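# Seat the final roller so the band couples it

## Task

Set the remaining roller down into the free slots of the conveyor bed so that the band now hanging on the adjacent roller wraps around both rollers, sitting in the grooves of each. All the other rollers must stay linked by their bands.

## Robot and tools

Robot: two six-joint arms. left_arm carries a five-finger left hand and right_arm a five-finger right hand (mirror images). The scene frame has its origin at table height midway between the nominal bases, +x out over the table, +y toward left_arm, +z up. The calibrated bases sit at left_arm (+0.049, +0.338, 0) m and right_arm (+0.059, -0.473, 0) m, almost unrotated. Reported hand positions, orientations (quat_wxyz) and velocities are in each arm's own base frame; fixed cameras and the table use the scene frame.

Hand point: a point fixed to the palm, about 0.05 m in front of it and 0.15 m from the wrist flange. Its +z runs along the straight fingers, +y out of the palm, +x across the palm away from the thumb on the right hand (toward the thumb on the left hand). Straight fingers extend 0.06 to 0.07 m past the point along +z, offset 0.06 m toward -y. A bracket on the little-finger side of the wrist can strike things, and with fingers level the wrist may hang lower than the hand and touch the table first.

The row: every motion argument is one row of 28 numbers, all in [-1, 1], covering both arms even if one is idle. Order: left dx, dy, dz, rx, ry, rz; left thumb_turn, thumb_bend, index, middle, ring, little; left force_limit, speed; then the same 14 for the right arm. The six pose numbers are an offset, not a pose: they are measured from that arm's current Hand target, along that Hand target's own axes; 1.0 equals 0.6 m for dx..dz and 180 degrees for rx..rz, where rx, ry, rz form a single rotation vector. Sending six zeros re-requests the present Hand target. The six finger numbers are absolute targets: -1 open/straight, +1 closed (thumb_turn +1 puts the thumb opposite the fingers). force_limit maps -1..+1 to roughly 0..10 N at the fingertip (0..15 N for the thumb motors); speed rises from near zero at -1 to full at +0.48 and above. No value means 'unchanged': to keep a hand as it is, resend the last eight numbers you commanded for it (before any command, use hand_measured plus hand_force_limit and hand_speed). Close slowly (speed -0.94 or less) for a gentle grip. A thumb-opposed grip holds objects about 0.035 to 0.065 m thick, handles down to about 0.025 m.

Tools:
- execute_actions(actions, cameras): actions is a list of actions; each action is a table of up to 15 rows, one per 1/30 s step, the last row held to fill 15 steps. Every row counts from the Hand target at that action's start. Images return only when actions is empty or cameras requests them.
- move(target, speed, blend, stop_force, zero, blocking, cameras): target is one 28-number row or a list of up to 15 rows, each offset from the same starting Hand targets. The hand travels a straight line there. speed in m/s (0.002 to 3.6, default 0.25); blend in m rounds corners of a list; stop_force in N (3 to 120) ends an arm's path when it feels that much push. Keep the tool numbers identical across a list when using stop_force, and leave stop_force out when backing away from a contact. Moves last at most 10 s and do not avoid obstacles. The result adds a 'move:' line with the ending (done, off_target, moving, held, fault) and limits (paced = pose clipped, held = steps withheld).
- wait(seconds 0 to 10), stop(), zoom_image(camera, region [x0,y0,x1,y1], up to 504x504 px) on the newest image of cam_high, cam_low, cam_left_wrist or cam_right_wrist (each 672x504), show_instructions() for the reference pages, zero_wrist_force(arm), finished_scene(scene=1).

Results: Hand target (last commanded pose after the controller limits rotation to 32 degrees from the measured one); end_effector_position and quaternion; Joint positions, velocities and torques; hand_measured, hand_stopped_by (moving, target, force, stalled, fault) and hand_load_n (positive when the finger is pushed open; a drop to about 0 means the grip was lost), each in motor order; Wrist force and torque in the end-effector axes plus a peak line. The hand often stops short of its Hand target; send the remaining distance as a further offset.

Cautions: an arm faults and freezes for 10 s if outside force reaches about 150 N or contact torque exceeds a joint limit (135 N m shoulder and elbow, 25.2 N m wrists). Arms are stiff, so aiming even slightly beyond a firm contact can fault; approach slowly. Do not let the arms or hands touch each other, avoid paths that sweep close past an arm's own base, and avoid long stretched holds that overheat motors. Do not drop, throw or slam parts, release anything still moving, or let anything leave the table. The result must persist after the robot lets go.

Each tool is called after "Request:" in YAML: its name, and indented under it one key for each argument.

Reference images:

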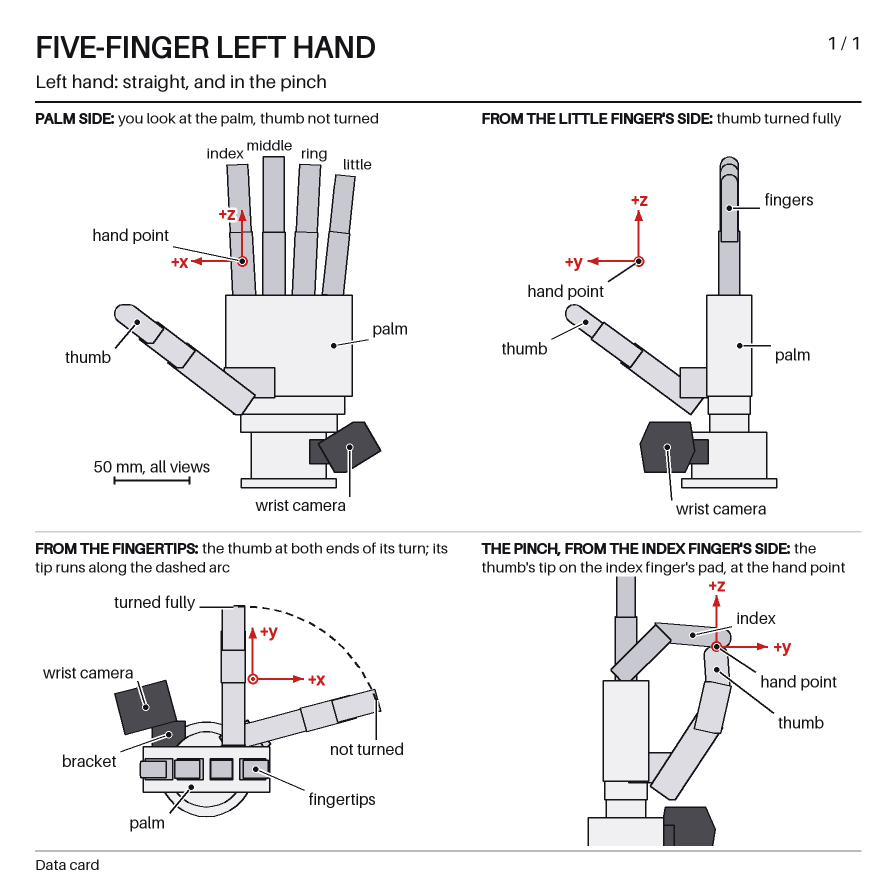

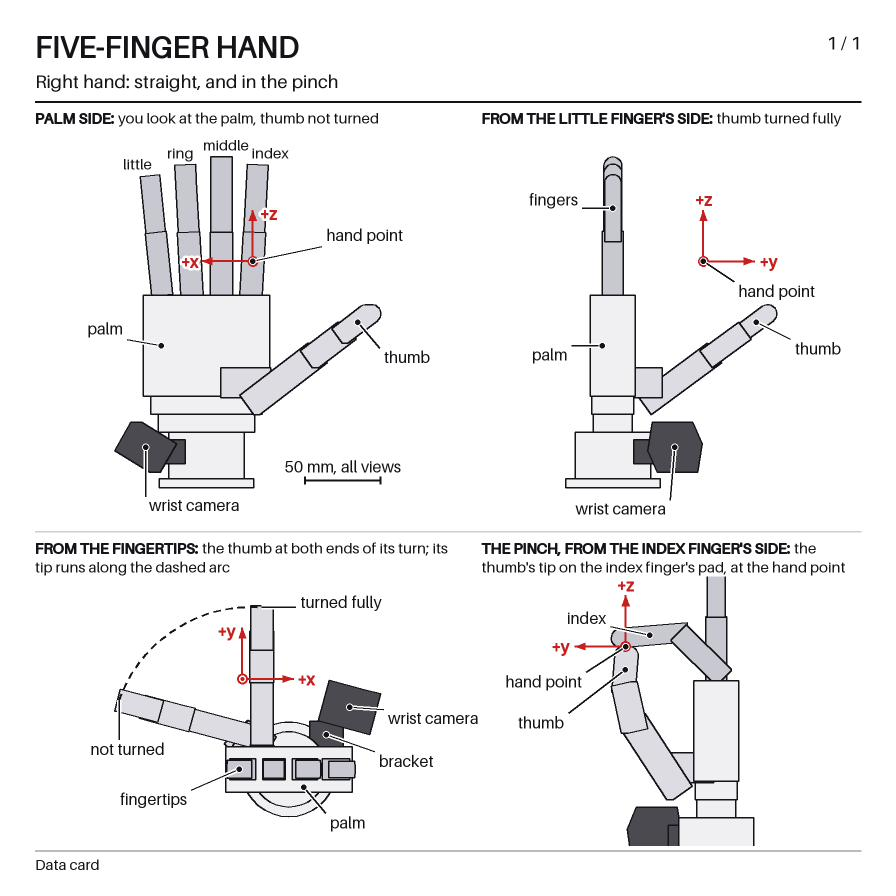

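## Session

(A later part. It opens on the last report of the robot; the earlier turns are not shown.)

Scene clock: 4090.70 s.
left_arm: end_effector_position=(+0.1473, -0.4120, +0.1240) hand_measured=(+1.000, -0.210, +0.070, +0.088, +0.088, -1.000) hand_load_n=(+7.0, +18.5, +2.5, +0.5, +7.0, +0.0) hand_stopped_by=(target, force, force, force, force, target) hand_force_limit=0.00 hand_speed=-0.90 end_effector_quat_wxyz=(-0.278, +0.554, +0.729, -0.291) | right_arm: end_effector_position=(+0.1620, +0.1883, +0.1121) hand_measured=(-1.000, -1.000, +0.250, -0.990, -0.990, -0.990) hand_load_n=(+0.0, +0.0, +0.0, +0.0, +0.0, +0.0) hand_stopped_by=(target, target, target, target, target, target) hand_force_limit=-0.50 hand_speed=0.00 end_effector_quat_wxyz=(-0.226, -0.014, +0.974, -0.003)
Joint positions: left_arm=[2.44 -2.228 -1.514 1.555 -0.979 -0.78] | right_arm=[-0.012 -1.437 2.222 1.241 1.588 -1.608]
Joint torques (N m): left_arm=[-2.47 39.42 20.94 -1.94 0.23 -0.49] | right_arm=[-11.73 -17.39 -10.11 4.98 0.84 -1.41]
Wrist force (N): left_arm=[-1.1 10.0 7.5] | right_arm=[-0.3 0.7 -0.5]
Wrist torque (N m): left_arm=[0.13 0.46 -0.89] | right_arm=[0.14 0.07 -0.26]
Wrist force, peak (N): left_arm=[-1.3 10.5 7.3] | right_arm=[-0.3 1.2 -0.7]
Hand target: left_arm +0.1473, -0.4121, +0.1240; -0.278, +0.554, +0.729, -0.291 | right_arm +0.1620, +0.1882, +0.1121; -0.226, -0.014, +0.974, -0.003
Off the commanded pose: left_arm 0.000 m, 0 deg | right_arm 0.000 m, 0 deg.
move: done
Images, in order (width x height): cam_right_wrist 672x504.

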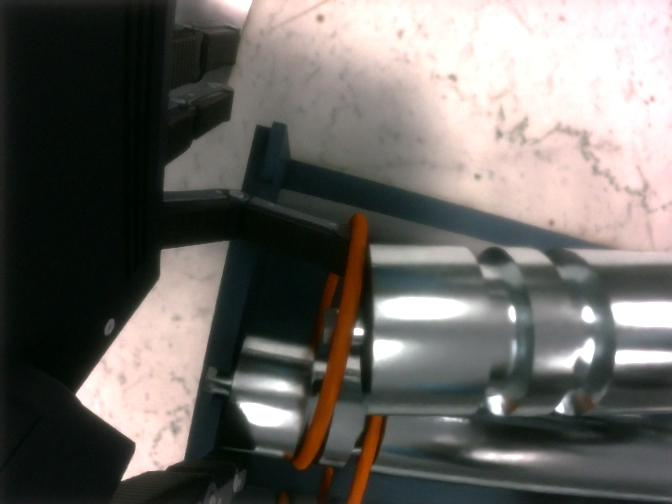

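Request:
move:
  target: [0.01616,0.00361,-0.00194,0,0,0,1,0.35,0.5,0.5,0.5,-1,0.0,-0.9,0,0,0,0,0,0,-1,-1,0.25,-0.99,-0.99,-0.99,-0.5,0.0]
  speed: 0.02
  cameras: ["cam_right_wrist"]

Request:
zoom_image:
  camera: "cam_right_wrist"
  region: [290, 180, 410, 320]

Scene clock: 4098.43 s.
left_arm: end_effector_position=(+0.1473, -0.4020, +0.1241) hand_measured=(+1.000, -0.210, +0.070, +0.088, +0.088, -1.000) hand_load_n=(+6.5, +18.5, +2.0, +0.5, +7.0, +0.0) hand_stopped_by=(target, force, force, force, force, target) hand_force_limit=0.00 hand_speed=-0.90 end_effector_quat_wxyz=(-0.277, +0.554, +0.729, -0.291) | right_arm: end_effector_position=(+0.1620, +0.1882, +0.1121) hand_measured=(-1.000, -1.000, +0.250, -0.990, -0.990, -0.990) hand_load_n=(+0.0, +0.0, +0.0, +0.0, +0.0, +0.0) hand_stopped_by=(target, target, target, target, target, target) hand_force_limit=-0.50 hand_speed=0.00 end_effector_quat_wxyz=(-0.226, -0.014, +0.974, -0.003)
Joint positions: left_arm=[2.455 -2.212 -1.545 1.562 -0.988 -0.764] | right_arm=[-0.012 -1.437 2.222 1.241 1.588 -1.608]
Joint torques (N m): left_arm=[-7.24 33.05 19.18 -2.52 0.87 -0.86] | right_arm=[-12.5 -27.33 -3.99 0.48 1.22 -1.63]
Wrist force (N): left_arm=[-1.2 9.7 7.1] | right_arm=[-0.3 1.1 0.0]
Wrist torque (N m): left_arm=[0.14 0.43 -0.84] | right_arm=[0.17 0.05 -0.23]
Wrist force, peak (N): left_arm=[-1.1 10.4 7.5] | right_arm=[-0.3 1.2 -0.5]
Hand target: left_arm +0.1472, -0.4021, +0.1240; -0.278, +0.554, +0.729, -0.291 | right_arm +0.1620, +0.1882, +0.1121; -0.226, -0.014, +0.974, -0.003
Off the commanded pose: left_arm 0.000 m, 0 deg | right_arm 0.000 m, 0 deg.
move: done
Images, in order (width x height): cam_right_wrist 672x504.

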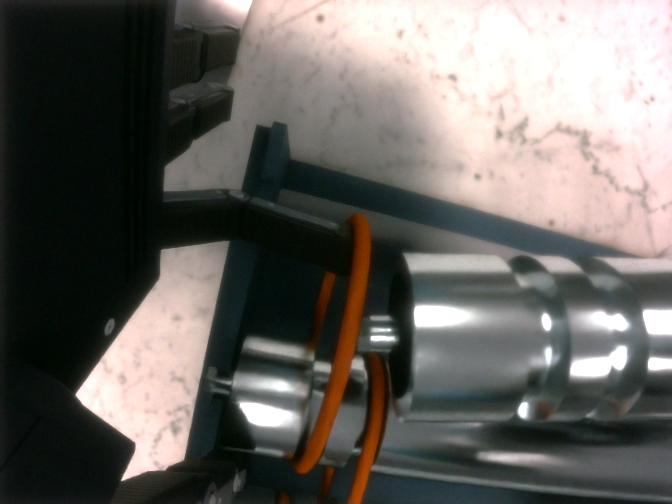

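Scaled by 3.600 from the camera's 672x504 image, which has a finer 960x720 frame.

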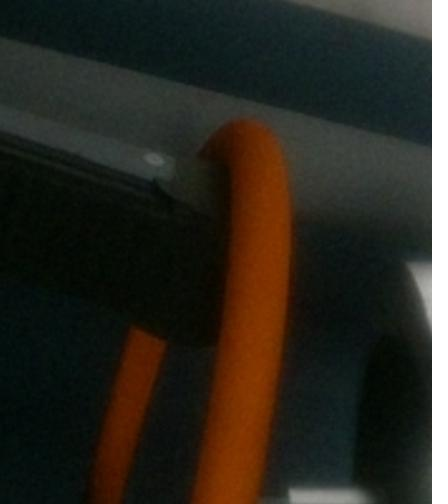

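Request:
move:
  target:
    - [0.0065,0.00145,-0.00078,0,0,0,1,0.35,0.5,0.5,0.5,-1,0.0,-0.9,-0.00748,0,-0.00367,0,0,0,-1,-1,0.25,-0.99,-0.99,-0.99,-0.5,0.0]
    - [0.0129,0.00289,-0.00155,0,0,0,1,0.35,0.5,0.5,0.5,-1,0.0,-0.9,-0.00748,0.01667,-0.00367,0,0,0,-1,-1,0.25,-0.99,-0.99,-0.99,-0.5,0.0]
  speed: 0.03
  cameras: ["cam_right_wrist"]

Request:
zoom_image:
  camera: "cam_right_wrist"
  region: [290, 180, 410, 320]

Scene clock: 4102.73 s.
left_arm: end_effector_position=(+0.1473, -0.3941, +0.1240) hand_measured=(+1.000, -0.210, +0.070, +0.088, +0.088, -1.000) hand_load_n=(+6.5, +18.5, +2.0, +0.5, +7.0, +0.5) hand_stopped_by=(target, force, force, force, force, target) hand_force_limit=0.00 hand_speed=-0.90 end_effector_quat_wxyz=(-0.278, +0.554, +0.729, -0.291) | right_arm: end_effector_position=(+0.1667, +0.1984, +0.1121) hand_measured=(-1.000, -1.000, +0.250, -0.990, -0.990, -0.990) hand_load_n=(+0.0, +0.0, +0.0, +0.0, +0.0, +0.0) hand_stopped_by=(target, target, target, target, target, target) hand_force_limit=-0.50 hand_speed=0.00 end_effector_quat_wxyz=(-0.226, -0.014, +0.974, -0.003) end_effector_velocity=(+0.001, -0.001, +0.000) end_effector_angular_velocity=(+0.000, -0.002, +0.002)
Joint positions: left_arm=[2.468 -2.199 -1.57 1.567 -0.995 -0.752] | right_arm=[0.029 -1.416 2.196 1.246 1.571 -1.572]
Joint velocities: left_arm=[within noise] | right_arm=[-0.004 -0.001 0 0 0.003 -0.005]
Joint torques (N m): left_arm=[-3.03 38.57 19.26 -2 0.32 -0.66] | right_arm=[-12.8 -27.09 -5.59 4.22 1.24 -1.89]
Wrist force (N): left_arm=[-0.8 9.7 7.1] | right_arm=[-0.2 0.9 0.1]
Wrist torque (N m): left_arm=[0.15 0.38 -0.82] | right_arm=[0.14 0.06 -0.20]
Wrist force, peak (N): left_arm=[-1.2 10.0 7.3] | right_arm=[0.0 1.3 -0.1]
Hand target: left_arm +0.1472, -0.3941, +0.1240; -0.278, +0.554, +0.729, -0.291 | right_arm +0.1667, +0.1984, +0.1121; -0.226, -0.014, +0.974, -0.003
Off the commanded pose: left_arm 0.000 m, 0 deg | right_arm 0.000 m, 0 deg.
move: done
Images, in order (width x height): cam_right_wrist 672x504.

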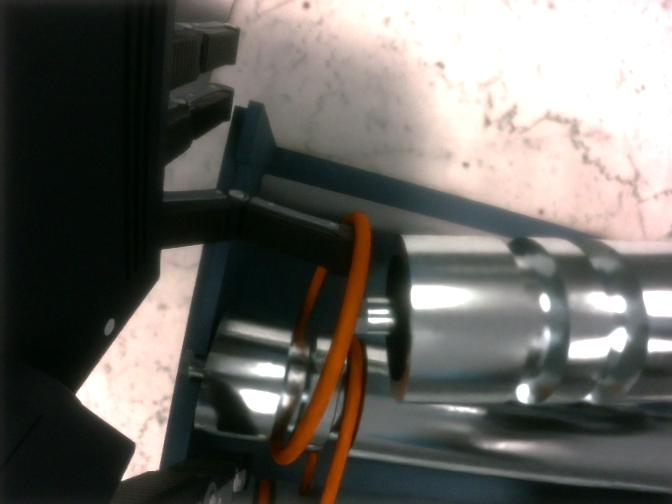

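Scaled by 3.600 from the camera's 672x504 image, which has a finer 960x720 frame.

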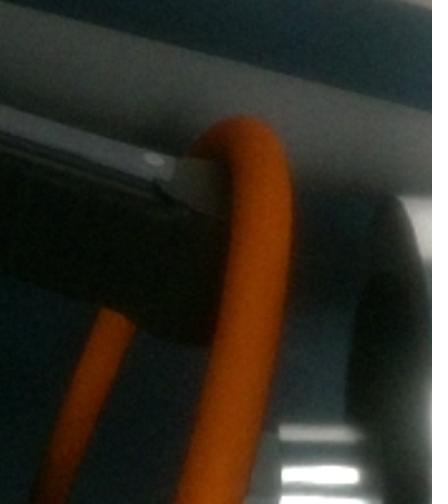

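Request:
move:
  target:
    - [0.0323,0.00723,-0.00387,0,0,0,1,0.35,0.5,0.5,0.5,-1,0.0,-0.9,0,0.0167,0,0,0,0,-1,-1,0.25,-0.99,-0.99,-0.99,-0.5,0.0]
    - [0.0646,0.01445,-0.00775,0,0,0,1,0.35,0.5,0.5,0.5,-1,0.0,-0.9,0,0.0333,0,0,0,0,-1,-1,0.25,-0.99,-0.99,-0.99,-0.5,0.0]
  speed: 0.06
  cameras: ["cam_right_wrist"]

Request:
zoom_image:
  camera: "cam_right_wrist"
  region: [290, 180, 410, 320]

Scene clock: 4124.33 s.
left_arm: end_effector_position=(+0.1474, -0.3541, +0.1240) hand_measured=(+1.000, -0.210, +0.070, +0.088, +0.088, -1.000) hand_load_n=(+6.5, +18.5, +2.0, +1.0, +7.0, +0.0) hand_stopped_by=(target, force, force, force, force, target) hand_force_limit=0.00 hand_speed=-0.90 end_effector_quat_wxyz=(-0.277, +0.554, +0.729, -0.291) end_effector_velocity=(-0.001, -0.003, +0.000) end_effector_angular_velocity=(-0.001, +0.001, +0.002) | right_arm: end_effector_position=(+0.1662, +0.2078, +0.1101) hand_measured=(-1.000, -1.000, +0.250, -0.992, -0.990, -0.990) hand_load_n=(+0.0, +0.0, +0.0, +12.5, +0.0, +0.0) hand_stopped_by=(target, target, target, target, target, target) hand_force_limit=-0.50 hand_speed=0.00 end_effector_quat_wxyz=(-0.224, -0.019, +0.974, -0.023)
Joint positions: left_arm=[2.536 -2.138 -1.687 1.589 -1.037 -0.688] | right_arm=[0.104 -1.394 2.168 1.251 1.578 -1.504]
Joint velocities: left_arm=[-0.004 -0.003 0.005 0 0.005 -0.005] | right_arm=[within noise]
Joint torques (N m): left_arm=[-10.68 27.32 17.96 -5.43 4.35 -1.62] | right_arm=[-7.63 -29.49 -12.73 0.1 -15.13 -2.26]
Wrist force (N): left_arm=[-1.1 9.5 7.3] | right_arm=[9.2 -53.9 4.3]
Wrist torque (N m): left_arm=[0.11 0.40 -0.76] | right_arm=[1.46 0.49 -0.79]
Wrist force, peak (N): left_arm=[-1.4 10.0 7.2] | right_arm=[1.4 -66.0 -4.9]
Hand target: left_arm +0.1472, -0.3541, +0.1240; -0.278, +0.554, +0.729, -0.291 | right_arm +0.1661, +0.2183, +0.1121; -0.226, -0.014, +0.974, -0.003
Off the commanded pose: left_arm 0.000 m, 0 deg | right_arm 0.011 m, 2 deg.
move: off_target (right_arm)
Images, in order (width x height): cam_right_wrist 672x504.

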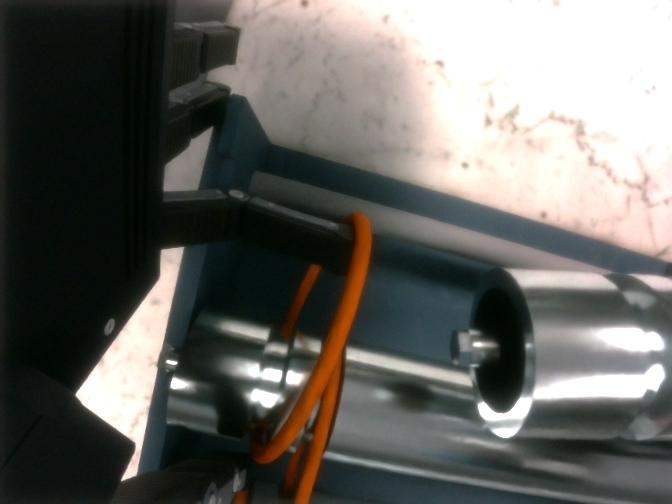

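Scaled by 3.600 from the camera's 672x504 image, which has a finer 960x720 frame.

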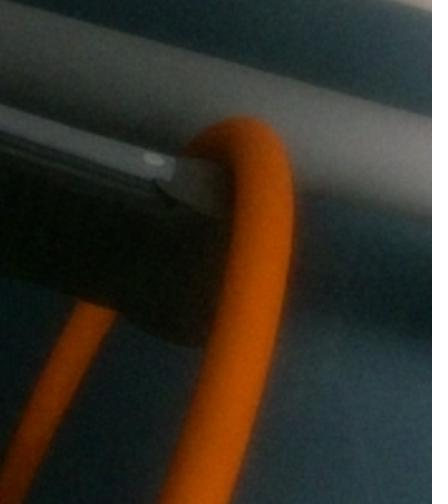

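Request:
move:
  target: [0,0,0,0,0,0,1,0.35,0.5,0.5,0.5,-1,0.0,-0.9,0,-0.0333,0,0,0,0,-1,-1,0.25,-0.99,-0.99,-0.99,-0.5,0.0]
  speed: 0.1
  cameras: ["cam_right_wrist"]

Request:
zoom_image:
  camera: "cam_right_wrist"
  region: [290, 180, 410, 320]

Scene clock: 4132.53 s.
left_arm: end_effector_position=(+0.1472, -0.3541, +0.1240) hand_measured=(+1.000, -0.210, +0.070, +0.088, +0.088, -1.000) hand_load_n=(+6.5, +18.5, +2.5, +0.5, +7.0, -0.5) hand_stopped_by=(target, force, force, force, force, target) hand_force_limit=0.00 hand_speed=-0.90 end_effector_quat_wxyz=(-0.278, +0.554, +0.729, -0.291) | right_arm: end_effector_position=(+0.1667, +0.1983, +0.1121) hand_measured=(-1.000, -1.000, +0.250, -0.990, -0.990, -0.990) hand_load_n=(+0.0, +0.0, +0.0, +0.0, +0.0, +0.0) hand_stopped_by=(target, target, target, target, target, target) hand_force_limit=-0.50 hand_speed=0.00 end_effector_quat_wxyz=(-0.226, -0.014, +0.974, -0.003)
Joint positions: left_arm=[2.536 -2.138 -1.687 1.589 -1.036 -0.689] | right_arm=[0.028 -1.416 2.197 1.246 1.571 -1.572]
Joint torques (N m): left_arm=[-9.37 27.65 8.97 -6.07 4.1 -1.84] | right_arm=[11.77 -10.86 -18.06 1.73 -1.53 1.84]
Wrist force (N): left_arm=[-1.2 10.0 7.0] | right_arm=[0.0 0.7 -0.4]
Wrist torque (N m): left_arm=[0.19 0.43 -0.79] | right_arm=[0.14 0.05 -0.24]
Wrist force, peak (N): left_arm=[-1.1 10.0 7.3] | right_arm=[9.1 -53.4 4.3]
Hand target: left_arm +0.1472, -0.3541, +0.1240; -0.278, +0.554, +0.729, -0.291 | right_arm +0.1667, +0.1984, +0.1121; -0.226, -0.014, +0.974, -0.003
Off the commanded pose: left_arm 0.000 m, 0 deg | right_arm 0.000 m, 0 deg.
move: done
Images, in order (width x height): cam_right_wrist 672x504.

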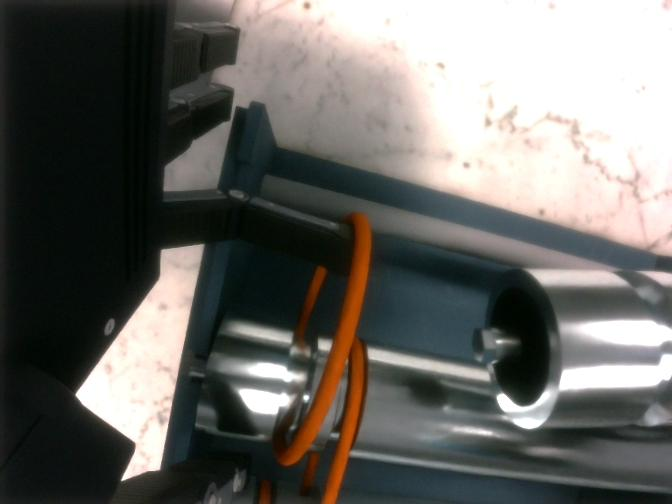

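Scaled by 3.600 from the camera's 672x504 image, which has a finer 960x720 frame.

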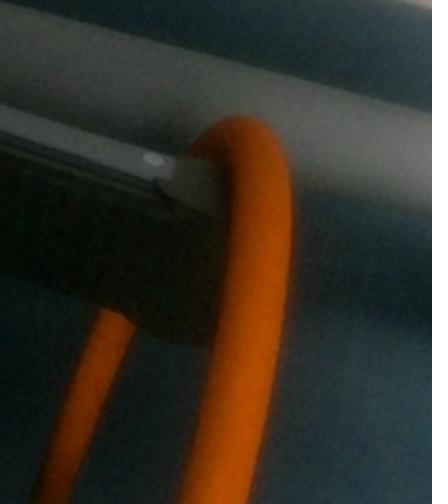

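Request:
move:
  target:
    - [0,0,0,0,0,0,1,0.35,0.5,0.5,0.5,-1,0.0,-0.9,0.0017,0,-0.0281,0,0,0,-1,-1,0.25,-0.99,-0.99,-0.99,-0.5,0.0]
    - [0,0,0,0,0,0,1,0.35,0.5,0.5,0.5,-1,0.0,-0.9,-0.0039,0,-0.0565,0,0,0,-1,-1,0.25,-0.99,-0.99,-0.99,-0.5,0.0]
  speed: 0.05
  blend: 0.005
  cameras: ["cam_right_wrist"]

Request:
zoom_image:
  camera: "cam_right_wrist"
  region: [230, 180, 430, 400]

Scene clock: 4143.73 s.
left_arm: end_effector_position=(+0.1472, -0.3541, +0.1240) hand_measured=(+1.000, -0.210, +0.070, +0.088, +0.088, -1.000) hand_load_n=(+6.5, +18.5, +2.5, +1.0, +6.5, +0.0) hand_stopped_by=(target, force, force, force, force, target) hand_force_limit=0.00 hand_speed=-0.90 end_effector_quat_wxyz=(-0.278, +0.554, +0.729, -0.291) | right_arm: end_effector_position=(+0.1837, +0.1989, +0.1416) hand_measured=(-1.000, -1.000, +0.250, -0.990, -0.990, -0.990) hand_load_n=(+0.0, -0.5, +0.5, +0.0, +0.0, +0.0) hand_stopped_by=(target, target, target, target, target, target) hand_force_limit=-0.50 hand_speed=0.00 end_effector_quat_wxyz=(-0.226, -0.014, +0.974, -0.003)
Joint positions: left_arm=[2.536 -2.138 -1.687 1.589 -1.036 -0.689] | right_arm=[0.028 -1.436 2.12 1.343 1.571 -1.572]
Joint torques (N m): left_arm=[-9.18 27.49 13.28 -6.02 3.93 -1.73] | right_arm=[7.51 -20.21 -7 0.63 0.14 -0.46]
Wrist force (N): left_arm=[-1.2 9.9 7.3] | right_arm=[0.1 1.0 -0.2]
Wrist torque (N m): left_arm=[0.16 0.44 -0.78] | right_arm=[0.20 0.03 -0.21]
Wrist force, peak (N): left_arm=[-1.0 10.2 7.2] | right_arm=[0.0 1.1 0.8]
Hand target: left_arm +0.1472, -0.3541, +0.1240; -0.278, +0.554, +0.729, -0.291 | right_arm +0.1837, +0.1989, +0.1415; -0.226, -0.014, +0.974, -0.003
Off the commanded pose: left_arm 0.000 m, 0 deg | right_arm 0.000 m, 0 deg.
move: done
Images, in order (width x height): cam_right_wrist 672x504.

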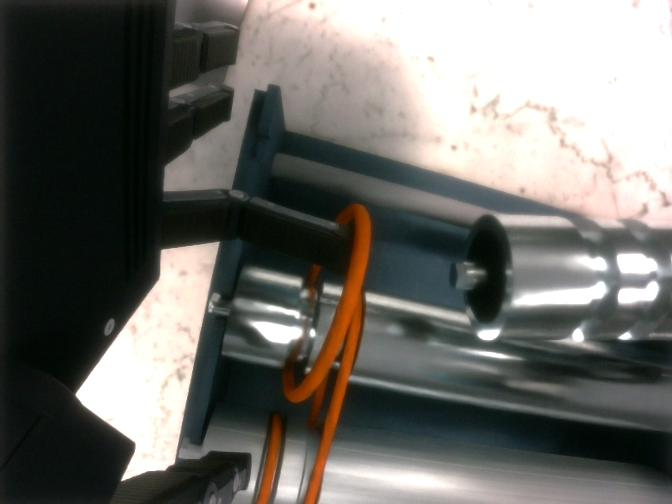

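Scaled by 2.291 from the camera's 672x504 image, which has a finer 960x720 frame.

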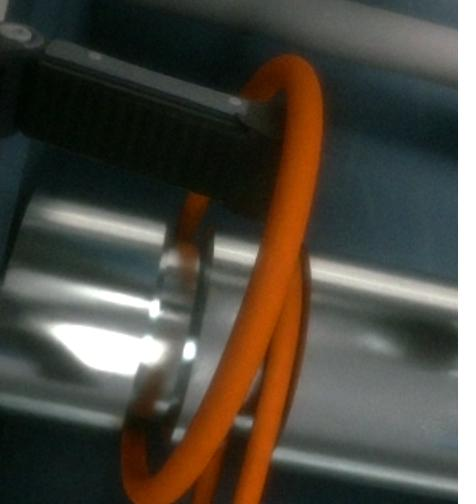

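Request:
move:
  target: [0.008,0.0018,-0.001,0,0,0,1,0.35,0.5,0.5,0.5,-1,0.0,-0.9,0.0214,0,-0.00733,0,0,0,-1,-1,0.25,-0.99,-0.99,-0.99,-0.5,0.0]
  speed: 0.02
  cameras: ["cam_right_wrist"]

Request:
zoom_image:
  camera: "cam_right_wrist"
  region: [230, 180, 430, 400]

Scene clock: 4177.07 s.
left_arm: end_effector_position=(+0.1473, -0.3491, +0.1241) hand_measured=(+1.000, -0.210, +0.070, +0.088, +0.088, -1.000) hand_load_n=(+6.5, +18.5, +2.0, +0.5, +7.0, +0.0) hand_stopped_by=(target, force, force, force, force, target) hand_force_limit=0.00 hand_speed=-0.90 end_effector_quat_wxyz=(-0.278, +0.554, +0.729, -0.291) | right_arm: end_effector_position=(+0.1740, +0.1986, +0.1512) hand_measured=(-1.000, -1.000, +0.250, -0.990, -0.990, -0.990) hand_load_n=(+0.0, +0.0, +1.5, -0.5, +0.0, +0.0) hand_stopped_by=(target, target, target, target, target, target) hand_force_limit=-0.50 hand_speed=0.00 end_effector_quat_wxyz=(-0.226, -0.014, +0.974, -0.003)
Joint positions: left_arm=[2.545 -2.13 -1.701 1.591 -1.042 -0.68] | right_arm=[0.028 -1.474 2.132 1.368 1.571 -1.572]
Joint torques (N m): left_arm=[2.41 42.72 17.23 -1.28 -0.48 0.19] | right_arm=[-8.67 -10.52 -17.48 1.2 0.66 -0.74]
Wrist force (N): left_arm=[-0.9 9.7 7.0] | right_arm=[-1.9 0.9 1.0]
Wrist torque (N m): left_arm=[0.15 0.39 -0.83] | right_arm=[0.18 0.02 -0.21]
Wrist force, peak (N): left_arm=[-0.9 10.1 7.4] | right_arm=[-2.0 0.8 1.1]
Hand target: left_arm +0.1472, -0.3492, +0.1241; -0.278, +0.554, +0.729, -0.291 | right_arm +0.1741, +0.1986, +0.1511; -0.226, -0.014, +0.974, -0.003
Off the commanded pose: left_arm 0.000 m, 0 deg | right_arm 0.000 m, 0 deg.
move: done
Images, in order (width x height): cam_right_wrist 672x504.

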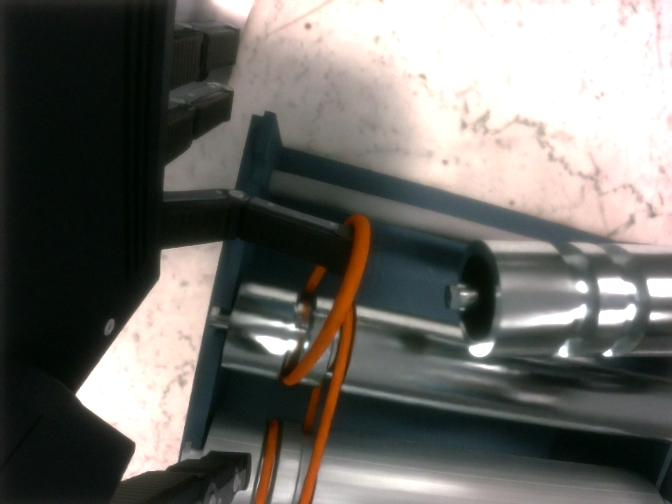

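Scaled by 2.291 from the camera's 672x504 image, which has a finer 960x720 frame.

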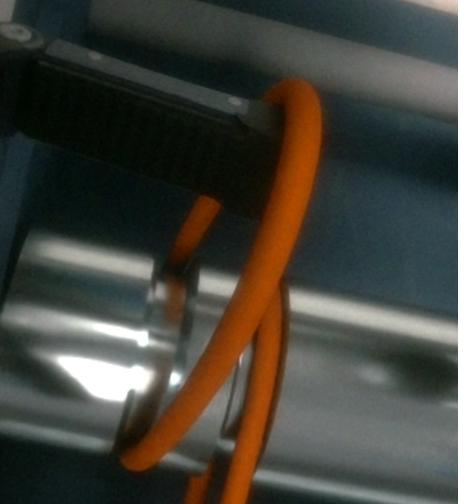

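Request:
move:
  target:
    - [0,0,0,0,0,0,1,0.35,0.5,0.5,0.5,-1,0.0,-0.9,0.0127,0,-0.00435,0,0,0,-1,-1,0.25,-0.99,-0.99,-0.99,-0.5,0.0]
    - [0,0,0,0,0,0,1,0.35,0.5,0.5,0.5,-1,0.0,-0.9,0.0127,0.02,-0.00435,0,0,0,-1,-1,0.25,-0.99,-0.99,-0.99,-0.5,0.0]
  speed: 0.03
  cameras: ["cam_right_wrist"]

Request:
zoom_image:
  camera: "cam_right_wrist"
  region: [230, 180, 430, 400]

Scene clock: 4182.47 s.
left_arm: end_effector_position=(+0.1472, -0.3492, +0.1241) hand_measured=(+1.000, -0.210, +0.070, +0.088, +0.088, -1.000) hand_load_n=(+6.5, +18.5, +2.5, +0.5, +7.0, +0.0) hand_stopped_by=(target, force, force, force, force, target) hand_force_limit=0.00 hand_speed=-0.90 end_effector_quat_wxyz=(-0.278, +0.554, +0.729, -0.291) | right_arm: end_effector_position=(+0.1681, +0.2105, +0.1569) hand_measured=(-1.000, -1.000, +0.250, -0.990, -0.990, -0.990) hand_load_n=(+0.0, +0.0, +1.5, +0.0, +0.0, +0.0) hand_stopped_by=(target, target, target, target, target, target) hand_force_limit=-0.50 hand_speed=0.00 end_effector_quat_wxyz=(-0.226, -0.014, +0.974, -0.003)
Joint positions: left_arm=[2.545 -2.13 -1.701 1.591 -1.042 -0.68] | right_arm=[0.075 -1.481 2.122 1.385 1.55 -1.53]
Joint torques (N m): left_arm=[-7.47 27.15 18.6 -5.73 4.29 -1.16] | right_arm=[-11.56 -28.02 -6.38 5.82 0.94 -2.28]
Wrist force (N): left_arm=[-1.3 9.7 7.1] | right_arm=[-6.1 -0.8 1.4]
Wrist torque (N m): left_arm=[0.14 0.45 -0.86] | right_arm=[0.08 0.02 -0.17]
Wrist force, peak (N): left_arm=[-0.9 10.1 7.3] | right_arm=[-8.9 -1.1 3.2]
Hand target: left_arm +0.1472, -0.3492, +0.1241; -0.278, +0.554, +0.729, -0.291 | right_arm +0.1681, +0.2104, +0.1568; -0.226, -0.014, +0.974, -0.003
Off the commanded pose: left_arm 0.000 m, 0 deg | right_arm 0.000 m, 0 deg.
move: done
Images, in order (width x height): cam_right_wrist 672x504.

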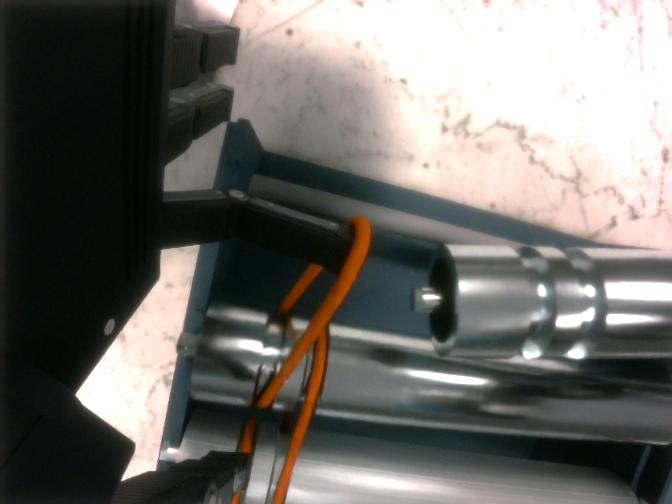

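Scaled by 2.291 from the camera's 672x504 image, which has a finer 960x720 frame.

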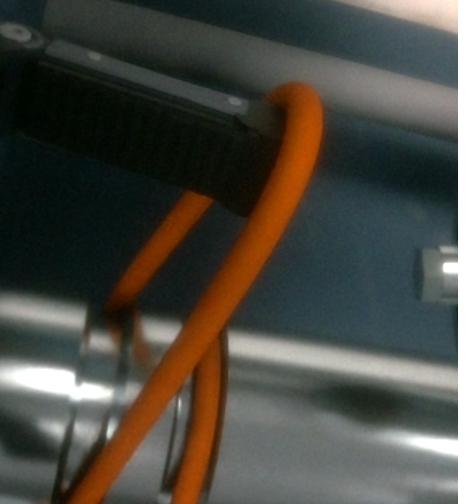

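Request:
execute_actions:
  actions: []
  cameras: ["cam_low", "cam_left_wrist"]

Request:
zoom_image:
  camera: "cam_low"
  region: [285, 190, 385, 265]

Scene clock: 4190.23 s.
left_arm: end_effector_position=(+0.1472, -0.3492, +0.1241) hand_measured=(+1.000, -0.210, +0.070, +0.088, +0.088, -1.000) hand_load_n=(+6.5, +18.5, +2.5, +0.5, +7.0, +0.0) hand_stopped_by=(target, force, force, force, force, target) hand_force_limit=0.00 hand_speed=-0.90 end_effector_quat_wxyz=(-0.278, +0.554, +0.729, -0.291) | right_arm: end_effector_position=(+0.1681, +0.2104, +0.1568) hand_measured=(-1.000, -1.000, +0.250, -0.990, -0.990, -0.990) hand_load_n=(+0.0, +0.0, +3.0, +0.0, +0.0, +0.0) hand_stopped_by=(target, target, target, target, target, target) hand_force_limit=-0.50 hand_speed=0.00 end_effector_quat_wxyz=(-0.226, -0.014, +0.974, -0.003)
Joint positions: left_arm=[2.545 -2.13 -1.701 1.591 -1.042 -0.68] | right_arm=[0.074 -1.481 2.122 1.385 1.55 -1.531]
Joint velocities: within noise
Joint torques (N m): left_arm=[-7.42 26.89 19.36 -5.77 4.26 -1.15] | right_arm=[-12.28 -28.17 -5.86 2.25 0.67 -1.88]
Wrist force (N): left_arm=[-1.0 10.0 7.0] | right_arm=[-6.8 -0.5 1.8]
Wrist torque (N m): left_arm=[0.19 0.40 -0.85] | right_arm=[0.14 -0.04 -0.13]
Wrist force, peak (N): left_arm=[-1.1 9.9 7.4] | right_arm=[-8.0 -0.8 2.2]
Hand target: left_arm +0.1472, -0.3492, +0.1241; -0.278, +0.554, +0.729, -0.291 | right_arm +0.1681, +0.2104, +0.1568; -0.226, -0.014, +0.974, -0.003
Off the commanded pose: left_arm 0.000 m, 0 deg | right_arm 0.000 m, 0 deg.
Images, in order (width x height): cam_low 672x504, cam_left_wrist 672x504.

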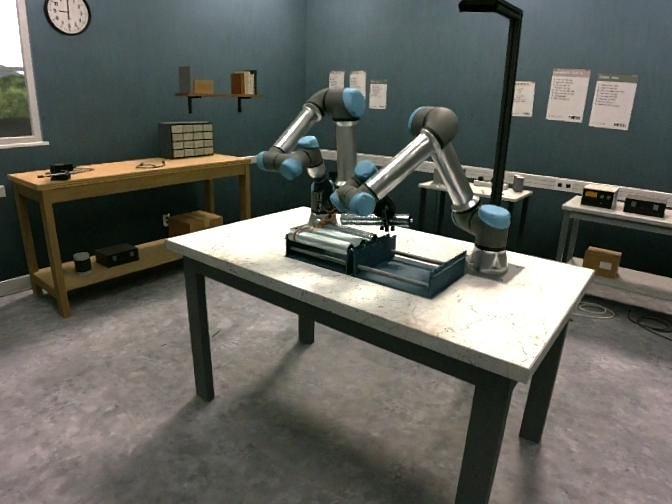

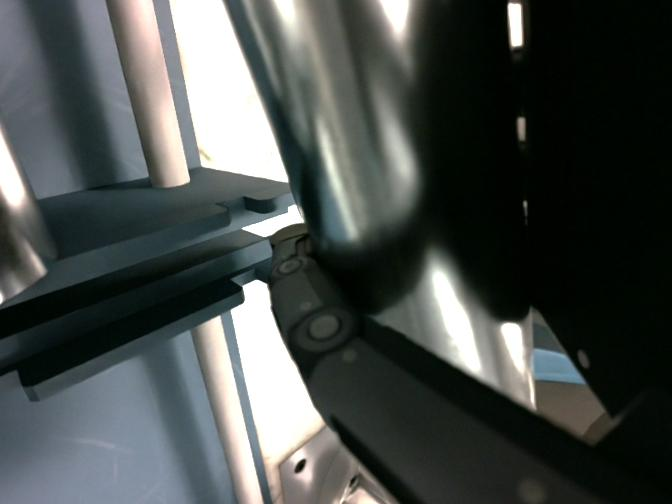

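Scaled by 5.040 from the camera's 672x504 image, which has a finer 960x720 frame.

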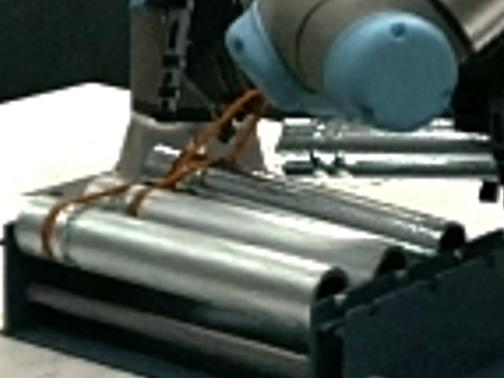

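Request:
execute_actions:
  actions: []
  cameras: ["cam_right_wrist"]

Request:
zoom_image:
  camera: "cam_right_wrist"
  region: [160, 280, 360, 430]

Request:
zoom_image:
  camera: "cam_right_wrist"
  region: [380, 220, 560, 380]

Scene clock: 4204.20 s.
left_arm: end_effector_position=(+0.1472, -0.3492, +0.1241) hand_measured=(+1.000, -0.210, +0.070, +0.088, +0.088, -1.000) hand_load_n=(+7.0, +18.5, +2.0, +1.0, +7.0, +0.0) hand_stopped_by=(target, force, force, force, force, target) hand_force_limit=0.00 hand_speed=-0.90 end_effector_quat_wxyz=(-0.278, +0.554, +0.729, -0.291) | right_arm: end_effector_position=(+0.1681, +0.2104, +0.1568) hand_measured=(-1.000, -1.000, +0.250, -0.990, -0.990, -0.990) hand_load_n=(+0.0, +0.0, +2.5, +0.0, +0.0, +0.0) hand_stopped_by=(target, target, target, target, target, target) hand_force_limit=-0.50 hand_speed=0.00 end_effector_quat_wxyz=(-0.226, -0.014, +0.974, -0.003)
Joint positions: left_arm=[2.545 -2.13 -1.701 1.591 -1.042 -0.68] | right_arm=[0.074 -1.481 2.122 1.385 1.55 -1.531]
Joint velocities: within noise
Joint torques (N m): left_arm=[-8.01 27.11 19.01 -5.9 4.18 -1.13] | right_arm=[-12.94 -25.69 -6.65 2.36 0.57 -1.79]
Wrist force (N): left_arm=[-1.2 9.9 7.1] | right_arm=[-6.7 -0.7 1.6]
Wrist torque (N m): left_arm=[0.17 0.43 -0.85] | right_arm=[0.14 -0.05 -0.12]
Wrist force, peak (N): left_arm=[-1.2 10.0 7.2] | right_arm=[-7.4 -0.4 2.1]
Hand target: left_arm +0.1472, -0.3492, +0.1241; -0.278, +0.554, +0.729, -0.291 | right_arm +0.1681, +0.2104, +0.1568; -0.226, -0.014, +0.974, -0.003
Off the commanded pose: left_arm 0.000 m, 0 deg | right_arm 0.000 m, 0 deg.
Images, in order (width x height): cam_right_wrist 672x504.

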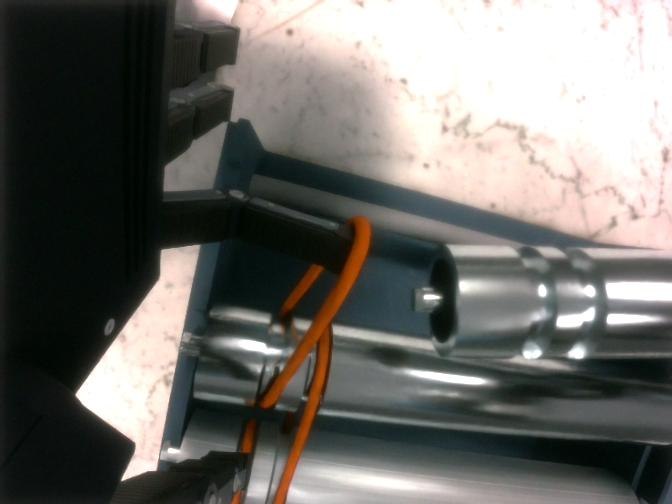

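Scaled by 2.520 from the camera's 672x504 image, which has a finer 960x720 frame.

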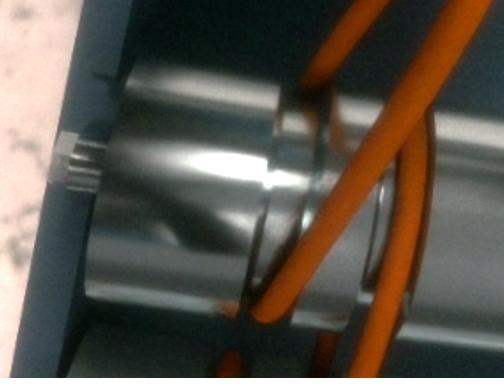

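Scaled by 2.800 from the camera's 672x504 image, which has a finer 960x720 frame.

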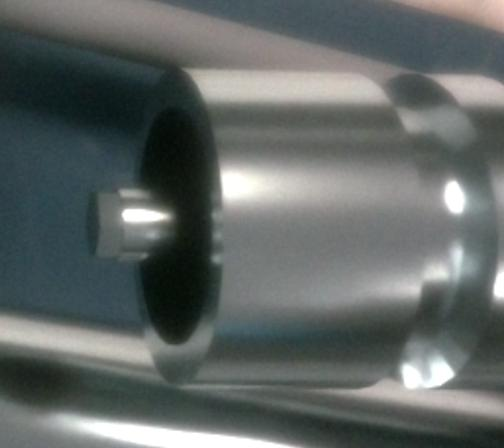

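Request:
zoom_image:
  camera: "cam_right_wrist"
  region: [300, 280, 672, 504]

Request:
zoom_image:
  camera: "cam_right_wrist"
  region: [160, 100, 532, 324]

Scaled by 1.355 from the camera's 672x504 image, which has a finer 960x720 frame.

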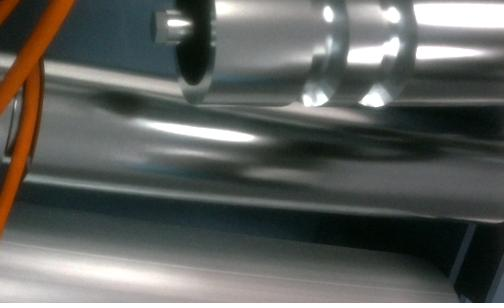

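Scaled by 1.355 from the camera's 672x504 image, which has a finer 960x720 frame.

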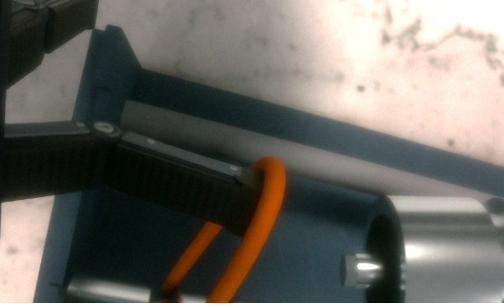

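Request:
zoom_image:
  camera: "cam_right_wrist"
  region: [500, 220, 672, 400]

Scaled by 2.800 from the camera's 672x504 image, which has a finer 960x720 frame.

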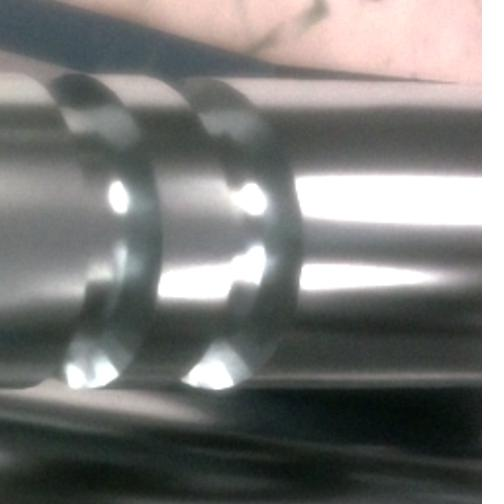

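Request:
move:
  target: [0,0,0,0,0,0,1,0.35,0.5,0.5,0.5,-1,0.0,-0.9,0.0078,0,-0.00267,0,0,0,-1,-1,0.25,-0.99,-0.99,-0.99,-0.5,0.0]
  speed: 0.02
  cameras: ["cam_right_wrist"]

Request:
zoom_image:
  camera: "cam_right_wrist"
  region: [230, 180, 430, 400]

Scene clock: 4271.20 s.
left_arm: end_effector_position=(+0.1472, -0.3492, +0.1241) hand_measured=(+1.000, -0.210, +0.070, +0.088, +0.088, -1.000) hand_load_n=(+6.5, +18.5, +2.5, +0.5, +7.0, +0.0) hand_stopped_by=(target, force, force, force, force, target) hand_force_limit=0.00 hand_speed=-0.90 end_effector_quat_wxyz=(-0.278, +0.554, +0.729, -0.291) | right_arm: end_effector_position=(+0.1645, +0.2103, +0.1604) hand_measured=(-1.000, -1.000, +0.250, -0.990, -0.990, -0.990) hand_load_n=(+0.0, +0.0, +3.0, +0.0, +0.0, -0.5) hand_stopped_by=(target, target, target, target, target, target) hand_force_limit=-0.50 hand_speed=0.00 end_effector_quat_wxyz=(-0.226, -0.014, +0.974, -0.003)
Joint positions: left_arm=[2.545 -2.13 -1.701 1.591 -1.042 -0.68] | right_arm=[0.075 -1.495 2.126 1.394 1.55 -1.53]
Joint torques (N m): left_arm=[-8.4 28 18.95 -5.65 4.27 -1.17] | right_arm=[13.95 -11.66 -7.81 5.9 -1.96 1.01]
Wrist force (N): left_arm=[-1.0 9.9 7.2] | right_arm=[-9.6 -0.9 1.6]
Wrist torque (N m): left_arm=[0.15 0.40 -0.84] | right_arm=[0.15 0.00 -0.17]
Wrist force, peak (N): left_arm=[-1.1 10.1 7.2] | right_arm=[-9.8 -1.0 1.9]
Hand target: left_arm +0.1472, -0.3492, +0.1241; -0.278, +0.554, +0.729, -0.291 | right_arm +0.1646, +0.2103, +0.1603; -0.226, -0.014, +0.974, -0.003
Off the commanded pose: left_arm 0.000 m, 0 deg | right_arm 0.000 m, 0 deg.
move: done
Images, in order (width x height): cam_right_wrist 672x504.

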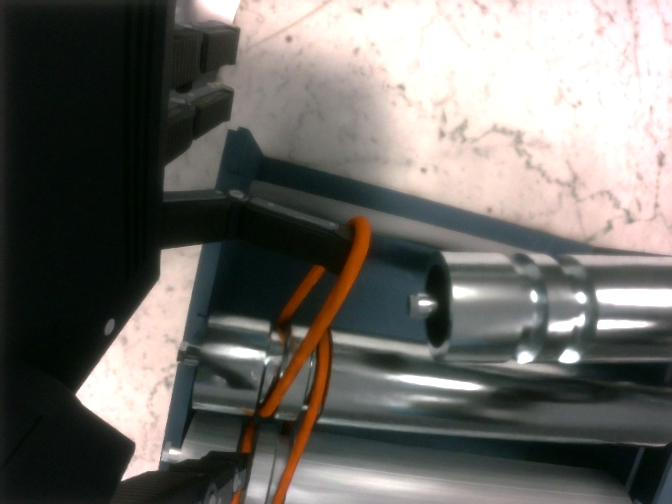

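Scaled by 2.291 from the camera's 672x504 image, which has a finer 960x720 frame.

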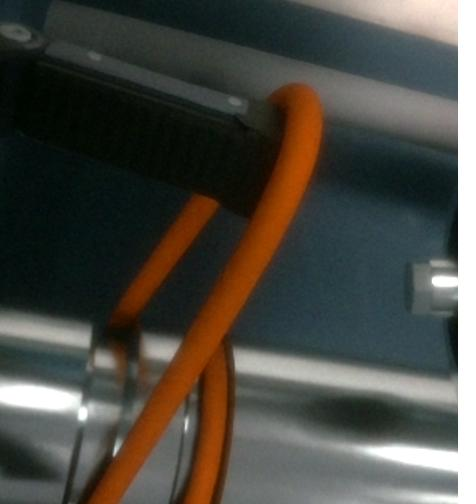

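Request:
execute_actions:
  actions: []
  cameras: ["cam_high", "cam_low"]

Request:
zoom_image:
  camera: "cam_low"
  region: [300, 195, 360, 240]

Request:
zoom_image:
  camera: "cam_high"
  region: [360, 130, 480, 210]

Scene clock: 4305.53 s.
left_arm: end_effector_position=(+0.1472, -0.3492, +0.1241) hand_measured=(+1.000, -0.210, +0.070, +0.088, +0.088, -1.000) hand_load_n=(+6.5, +18.5, +2.5, +1.0, +7.0, +0.0) hand_stopped_by=(target, force, force, force, force, target) hand_force_limit=0.00 hand_speed=-0.90 end_effector_quat_wxyz=(-0.278, +0.554, +0.729, -0.291) | right_arm: end_effector_position=(+0.1646, +0.2103, +0.1603) hand_measured=(-1.000, -1.000, +0.250, -0.990, -0.990, -0.990) hand_load_n=(+0.0, +0.0, +3.0, +0.0, +0.0, +0.5) hand_stopped_by=(target, target, target, target, target, target) hand_force_limit=-0.50 hand_speed=0.00 end_effector_quat_wxyz=(-0.226, -0.014, +0.974, -0.003)
Joint positions: left_arm=[2.545 -2.13 -1.701 1.591 -1.042 -0.68] | right_arm=[0.075 -1.495 2.126 1.394 1.55 -1.53]
Joint velocities: within noise
Joint torques (N m): left_arm=[-7.45 27.11 18.88 -5.62 4.21 -1.27] | right_arm=[13.35 -10.31 -18.09 2.55 -2.21 -1.65]
Wrist force (N): left_arm=[-1.1 9.8 7.0] | right_arm=[-9.2 -0.7 1.6]
Wrist torque (N m): left_arm=[0.15 0.41 -0.85] | right_arm=[0.18 -0.05 -0.14]
Wrist force, peak (N): left_arm=[-1.3 10.0 7.2] | right_arm=[-9.9 -0.9 1.8]
Hand target: left_arm +0.1472, -0.3492, +0.1241; -0.278, +0.554, +0.729, -0.291 | right_arm +0.1646, +0.2103, +0.1603; -0.226, -0.014, +0.974, -0.003
Off the commanded pose: left_arm 0.000 m, 0 deg | right_arm 0.000 m, 0 deg.
Images, in order (width x height): cam_high 672x504, cam_low 672x504.

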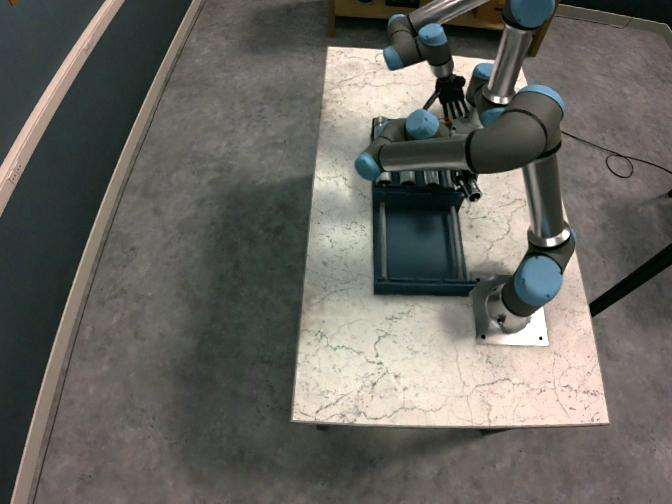

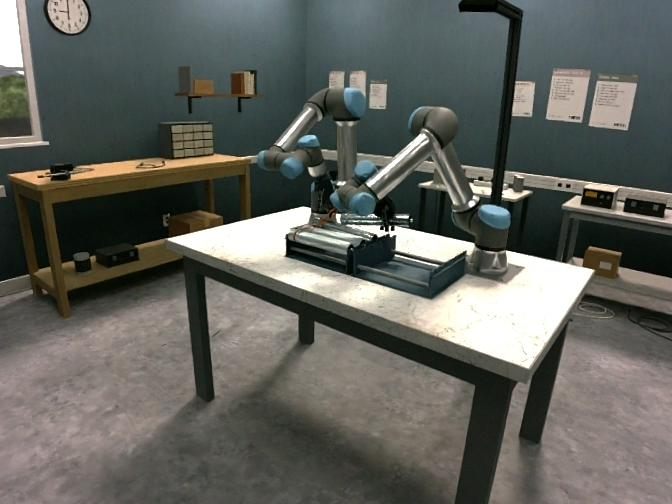

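Scaled by 8.400 from the camera's 672x504 image, which has a finer 960x720 frame.

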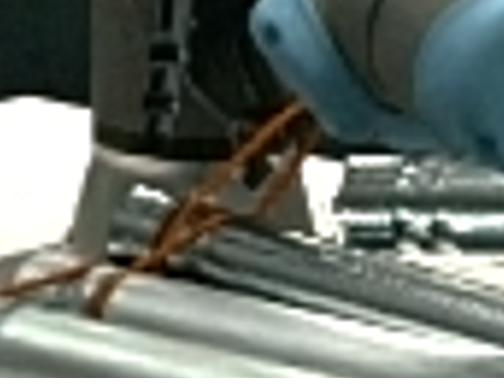

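Scaled by 4.200 from the camera's 672x504 image, which has a finer 960x720 frame.

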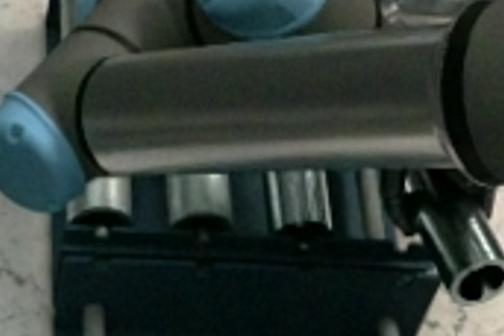

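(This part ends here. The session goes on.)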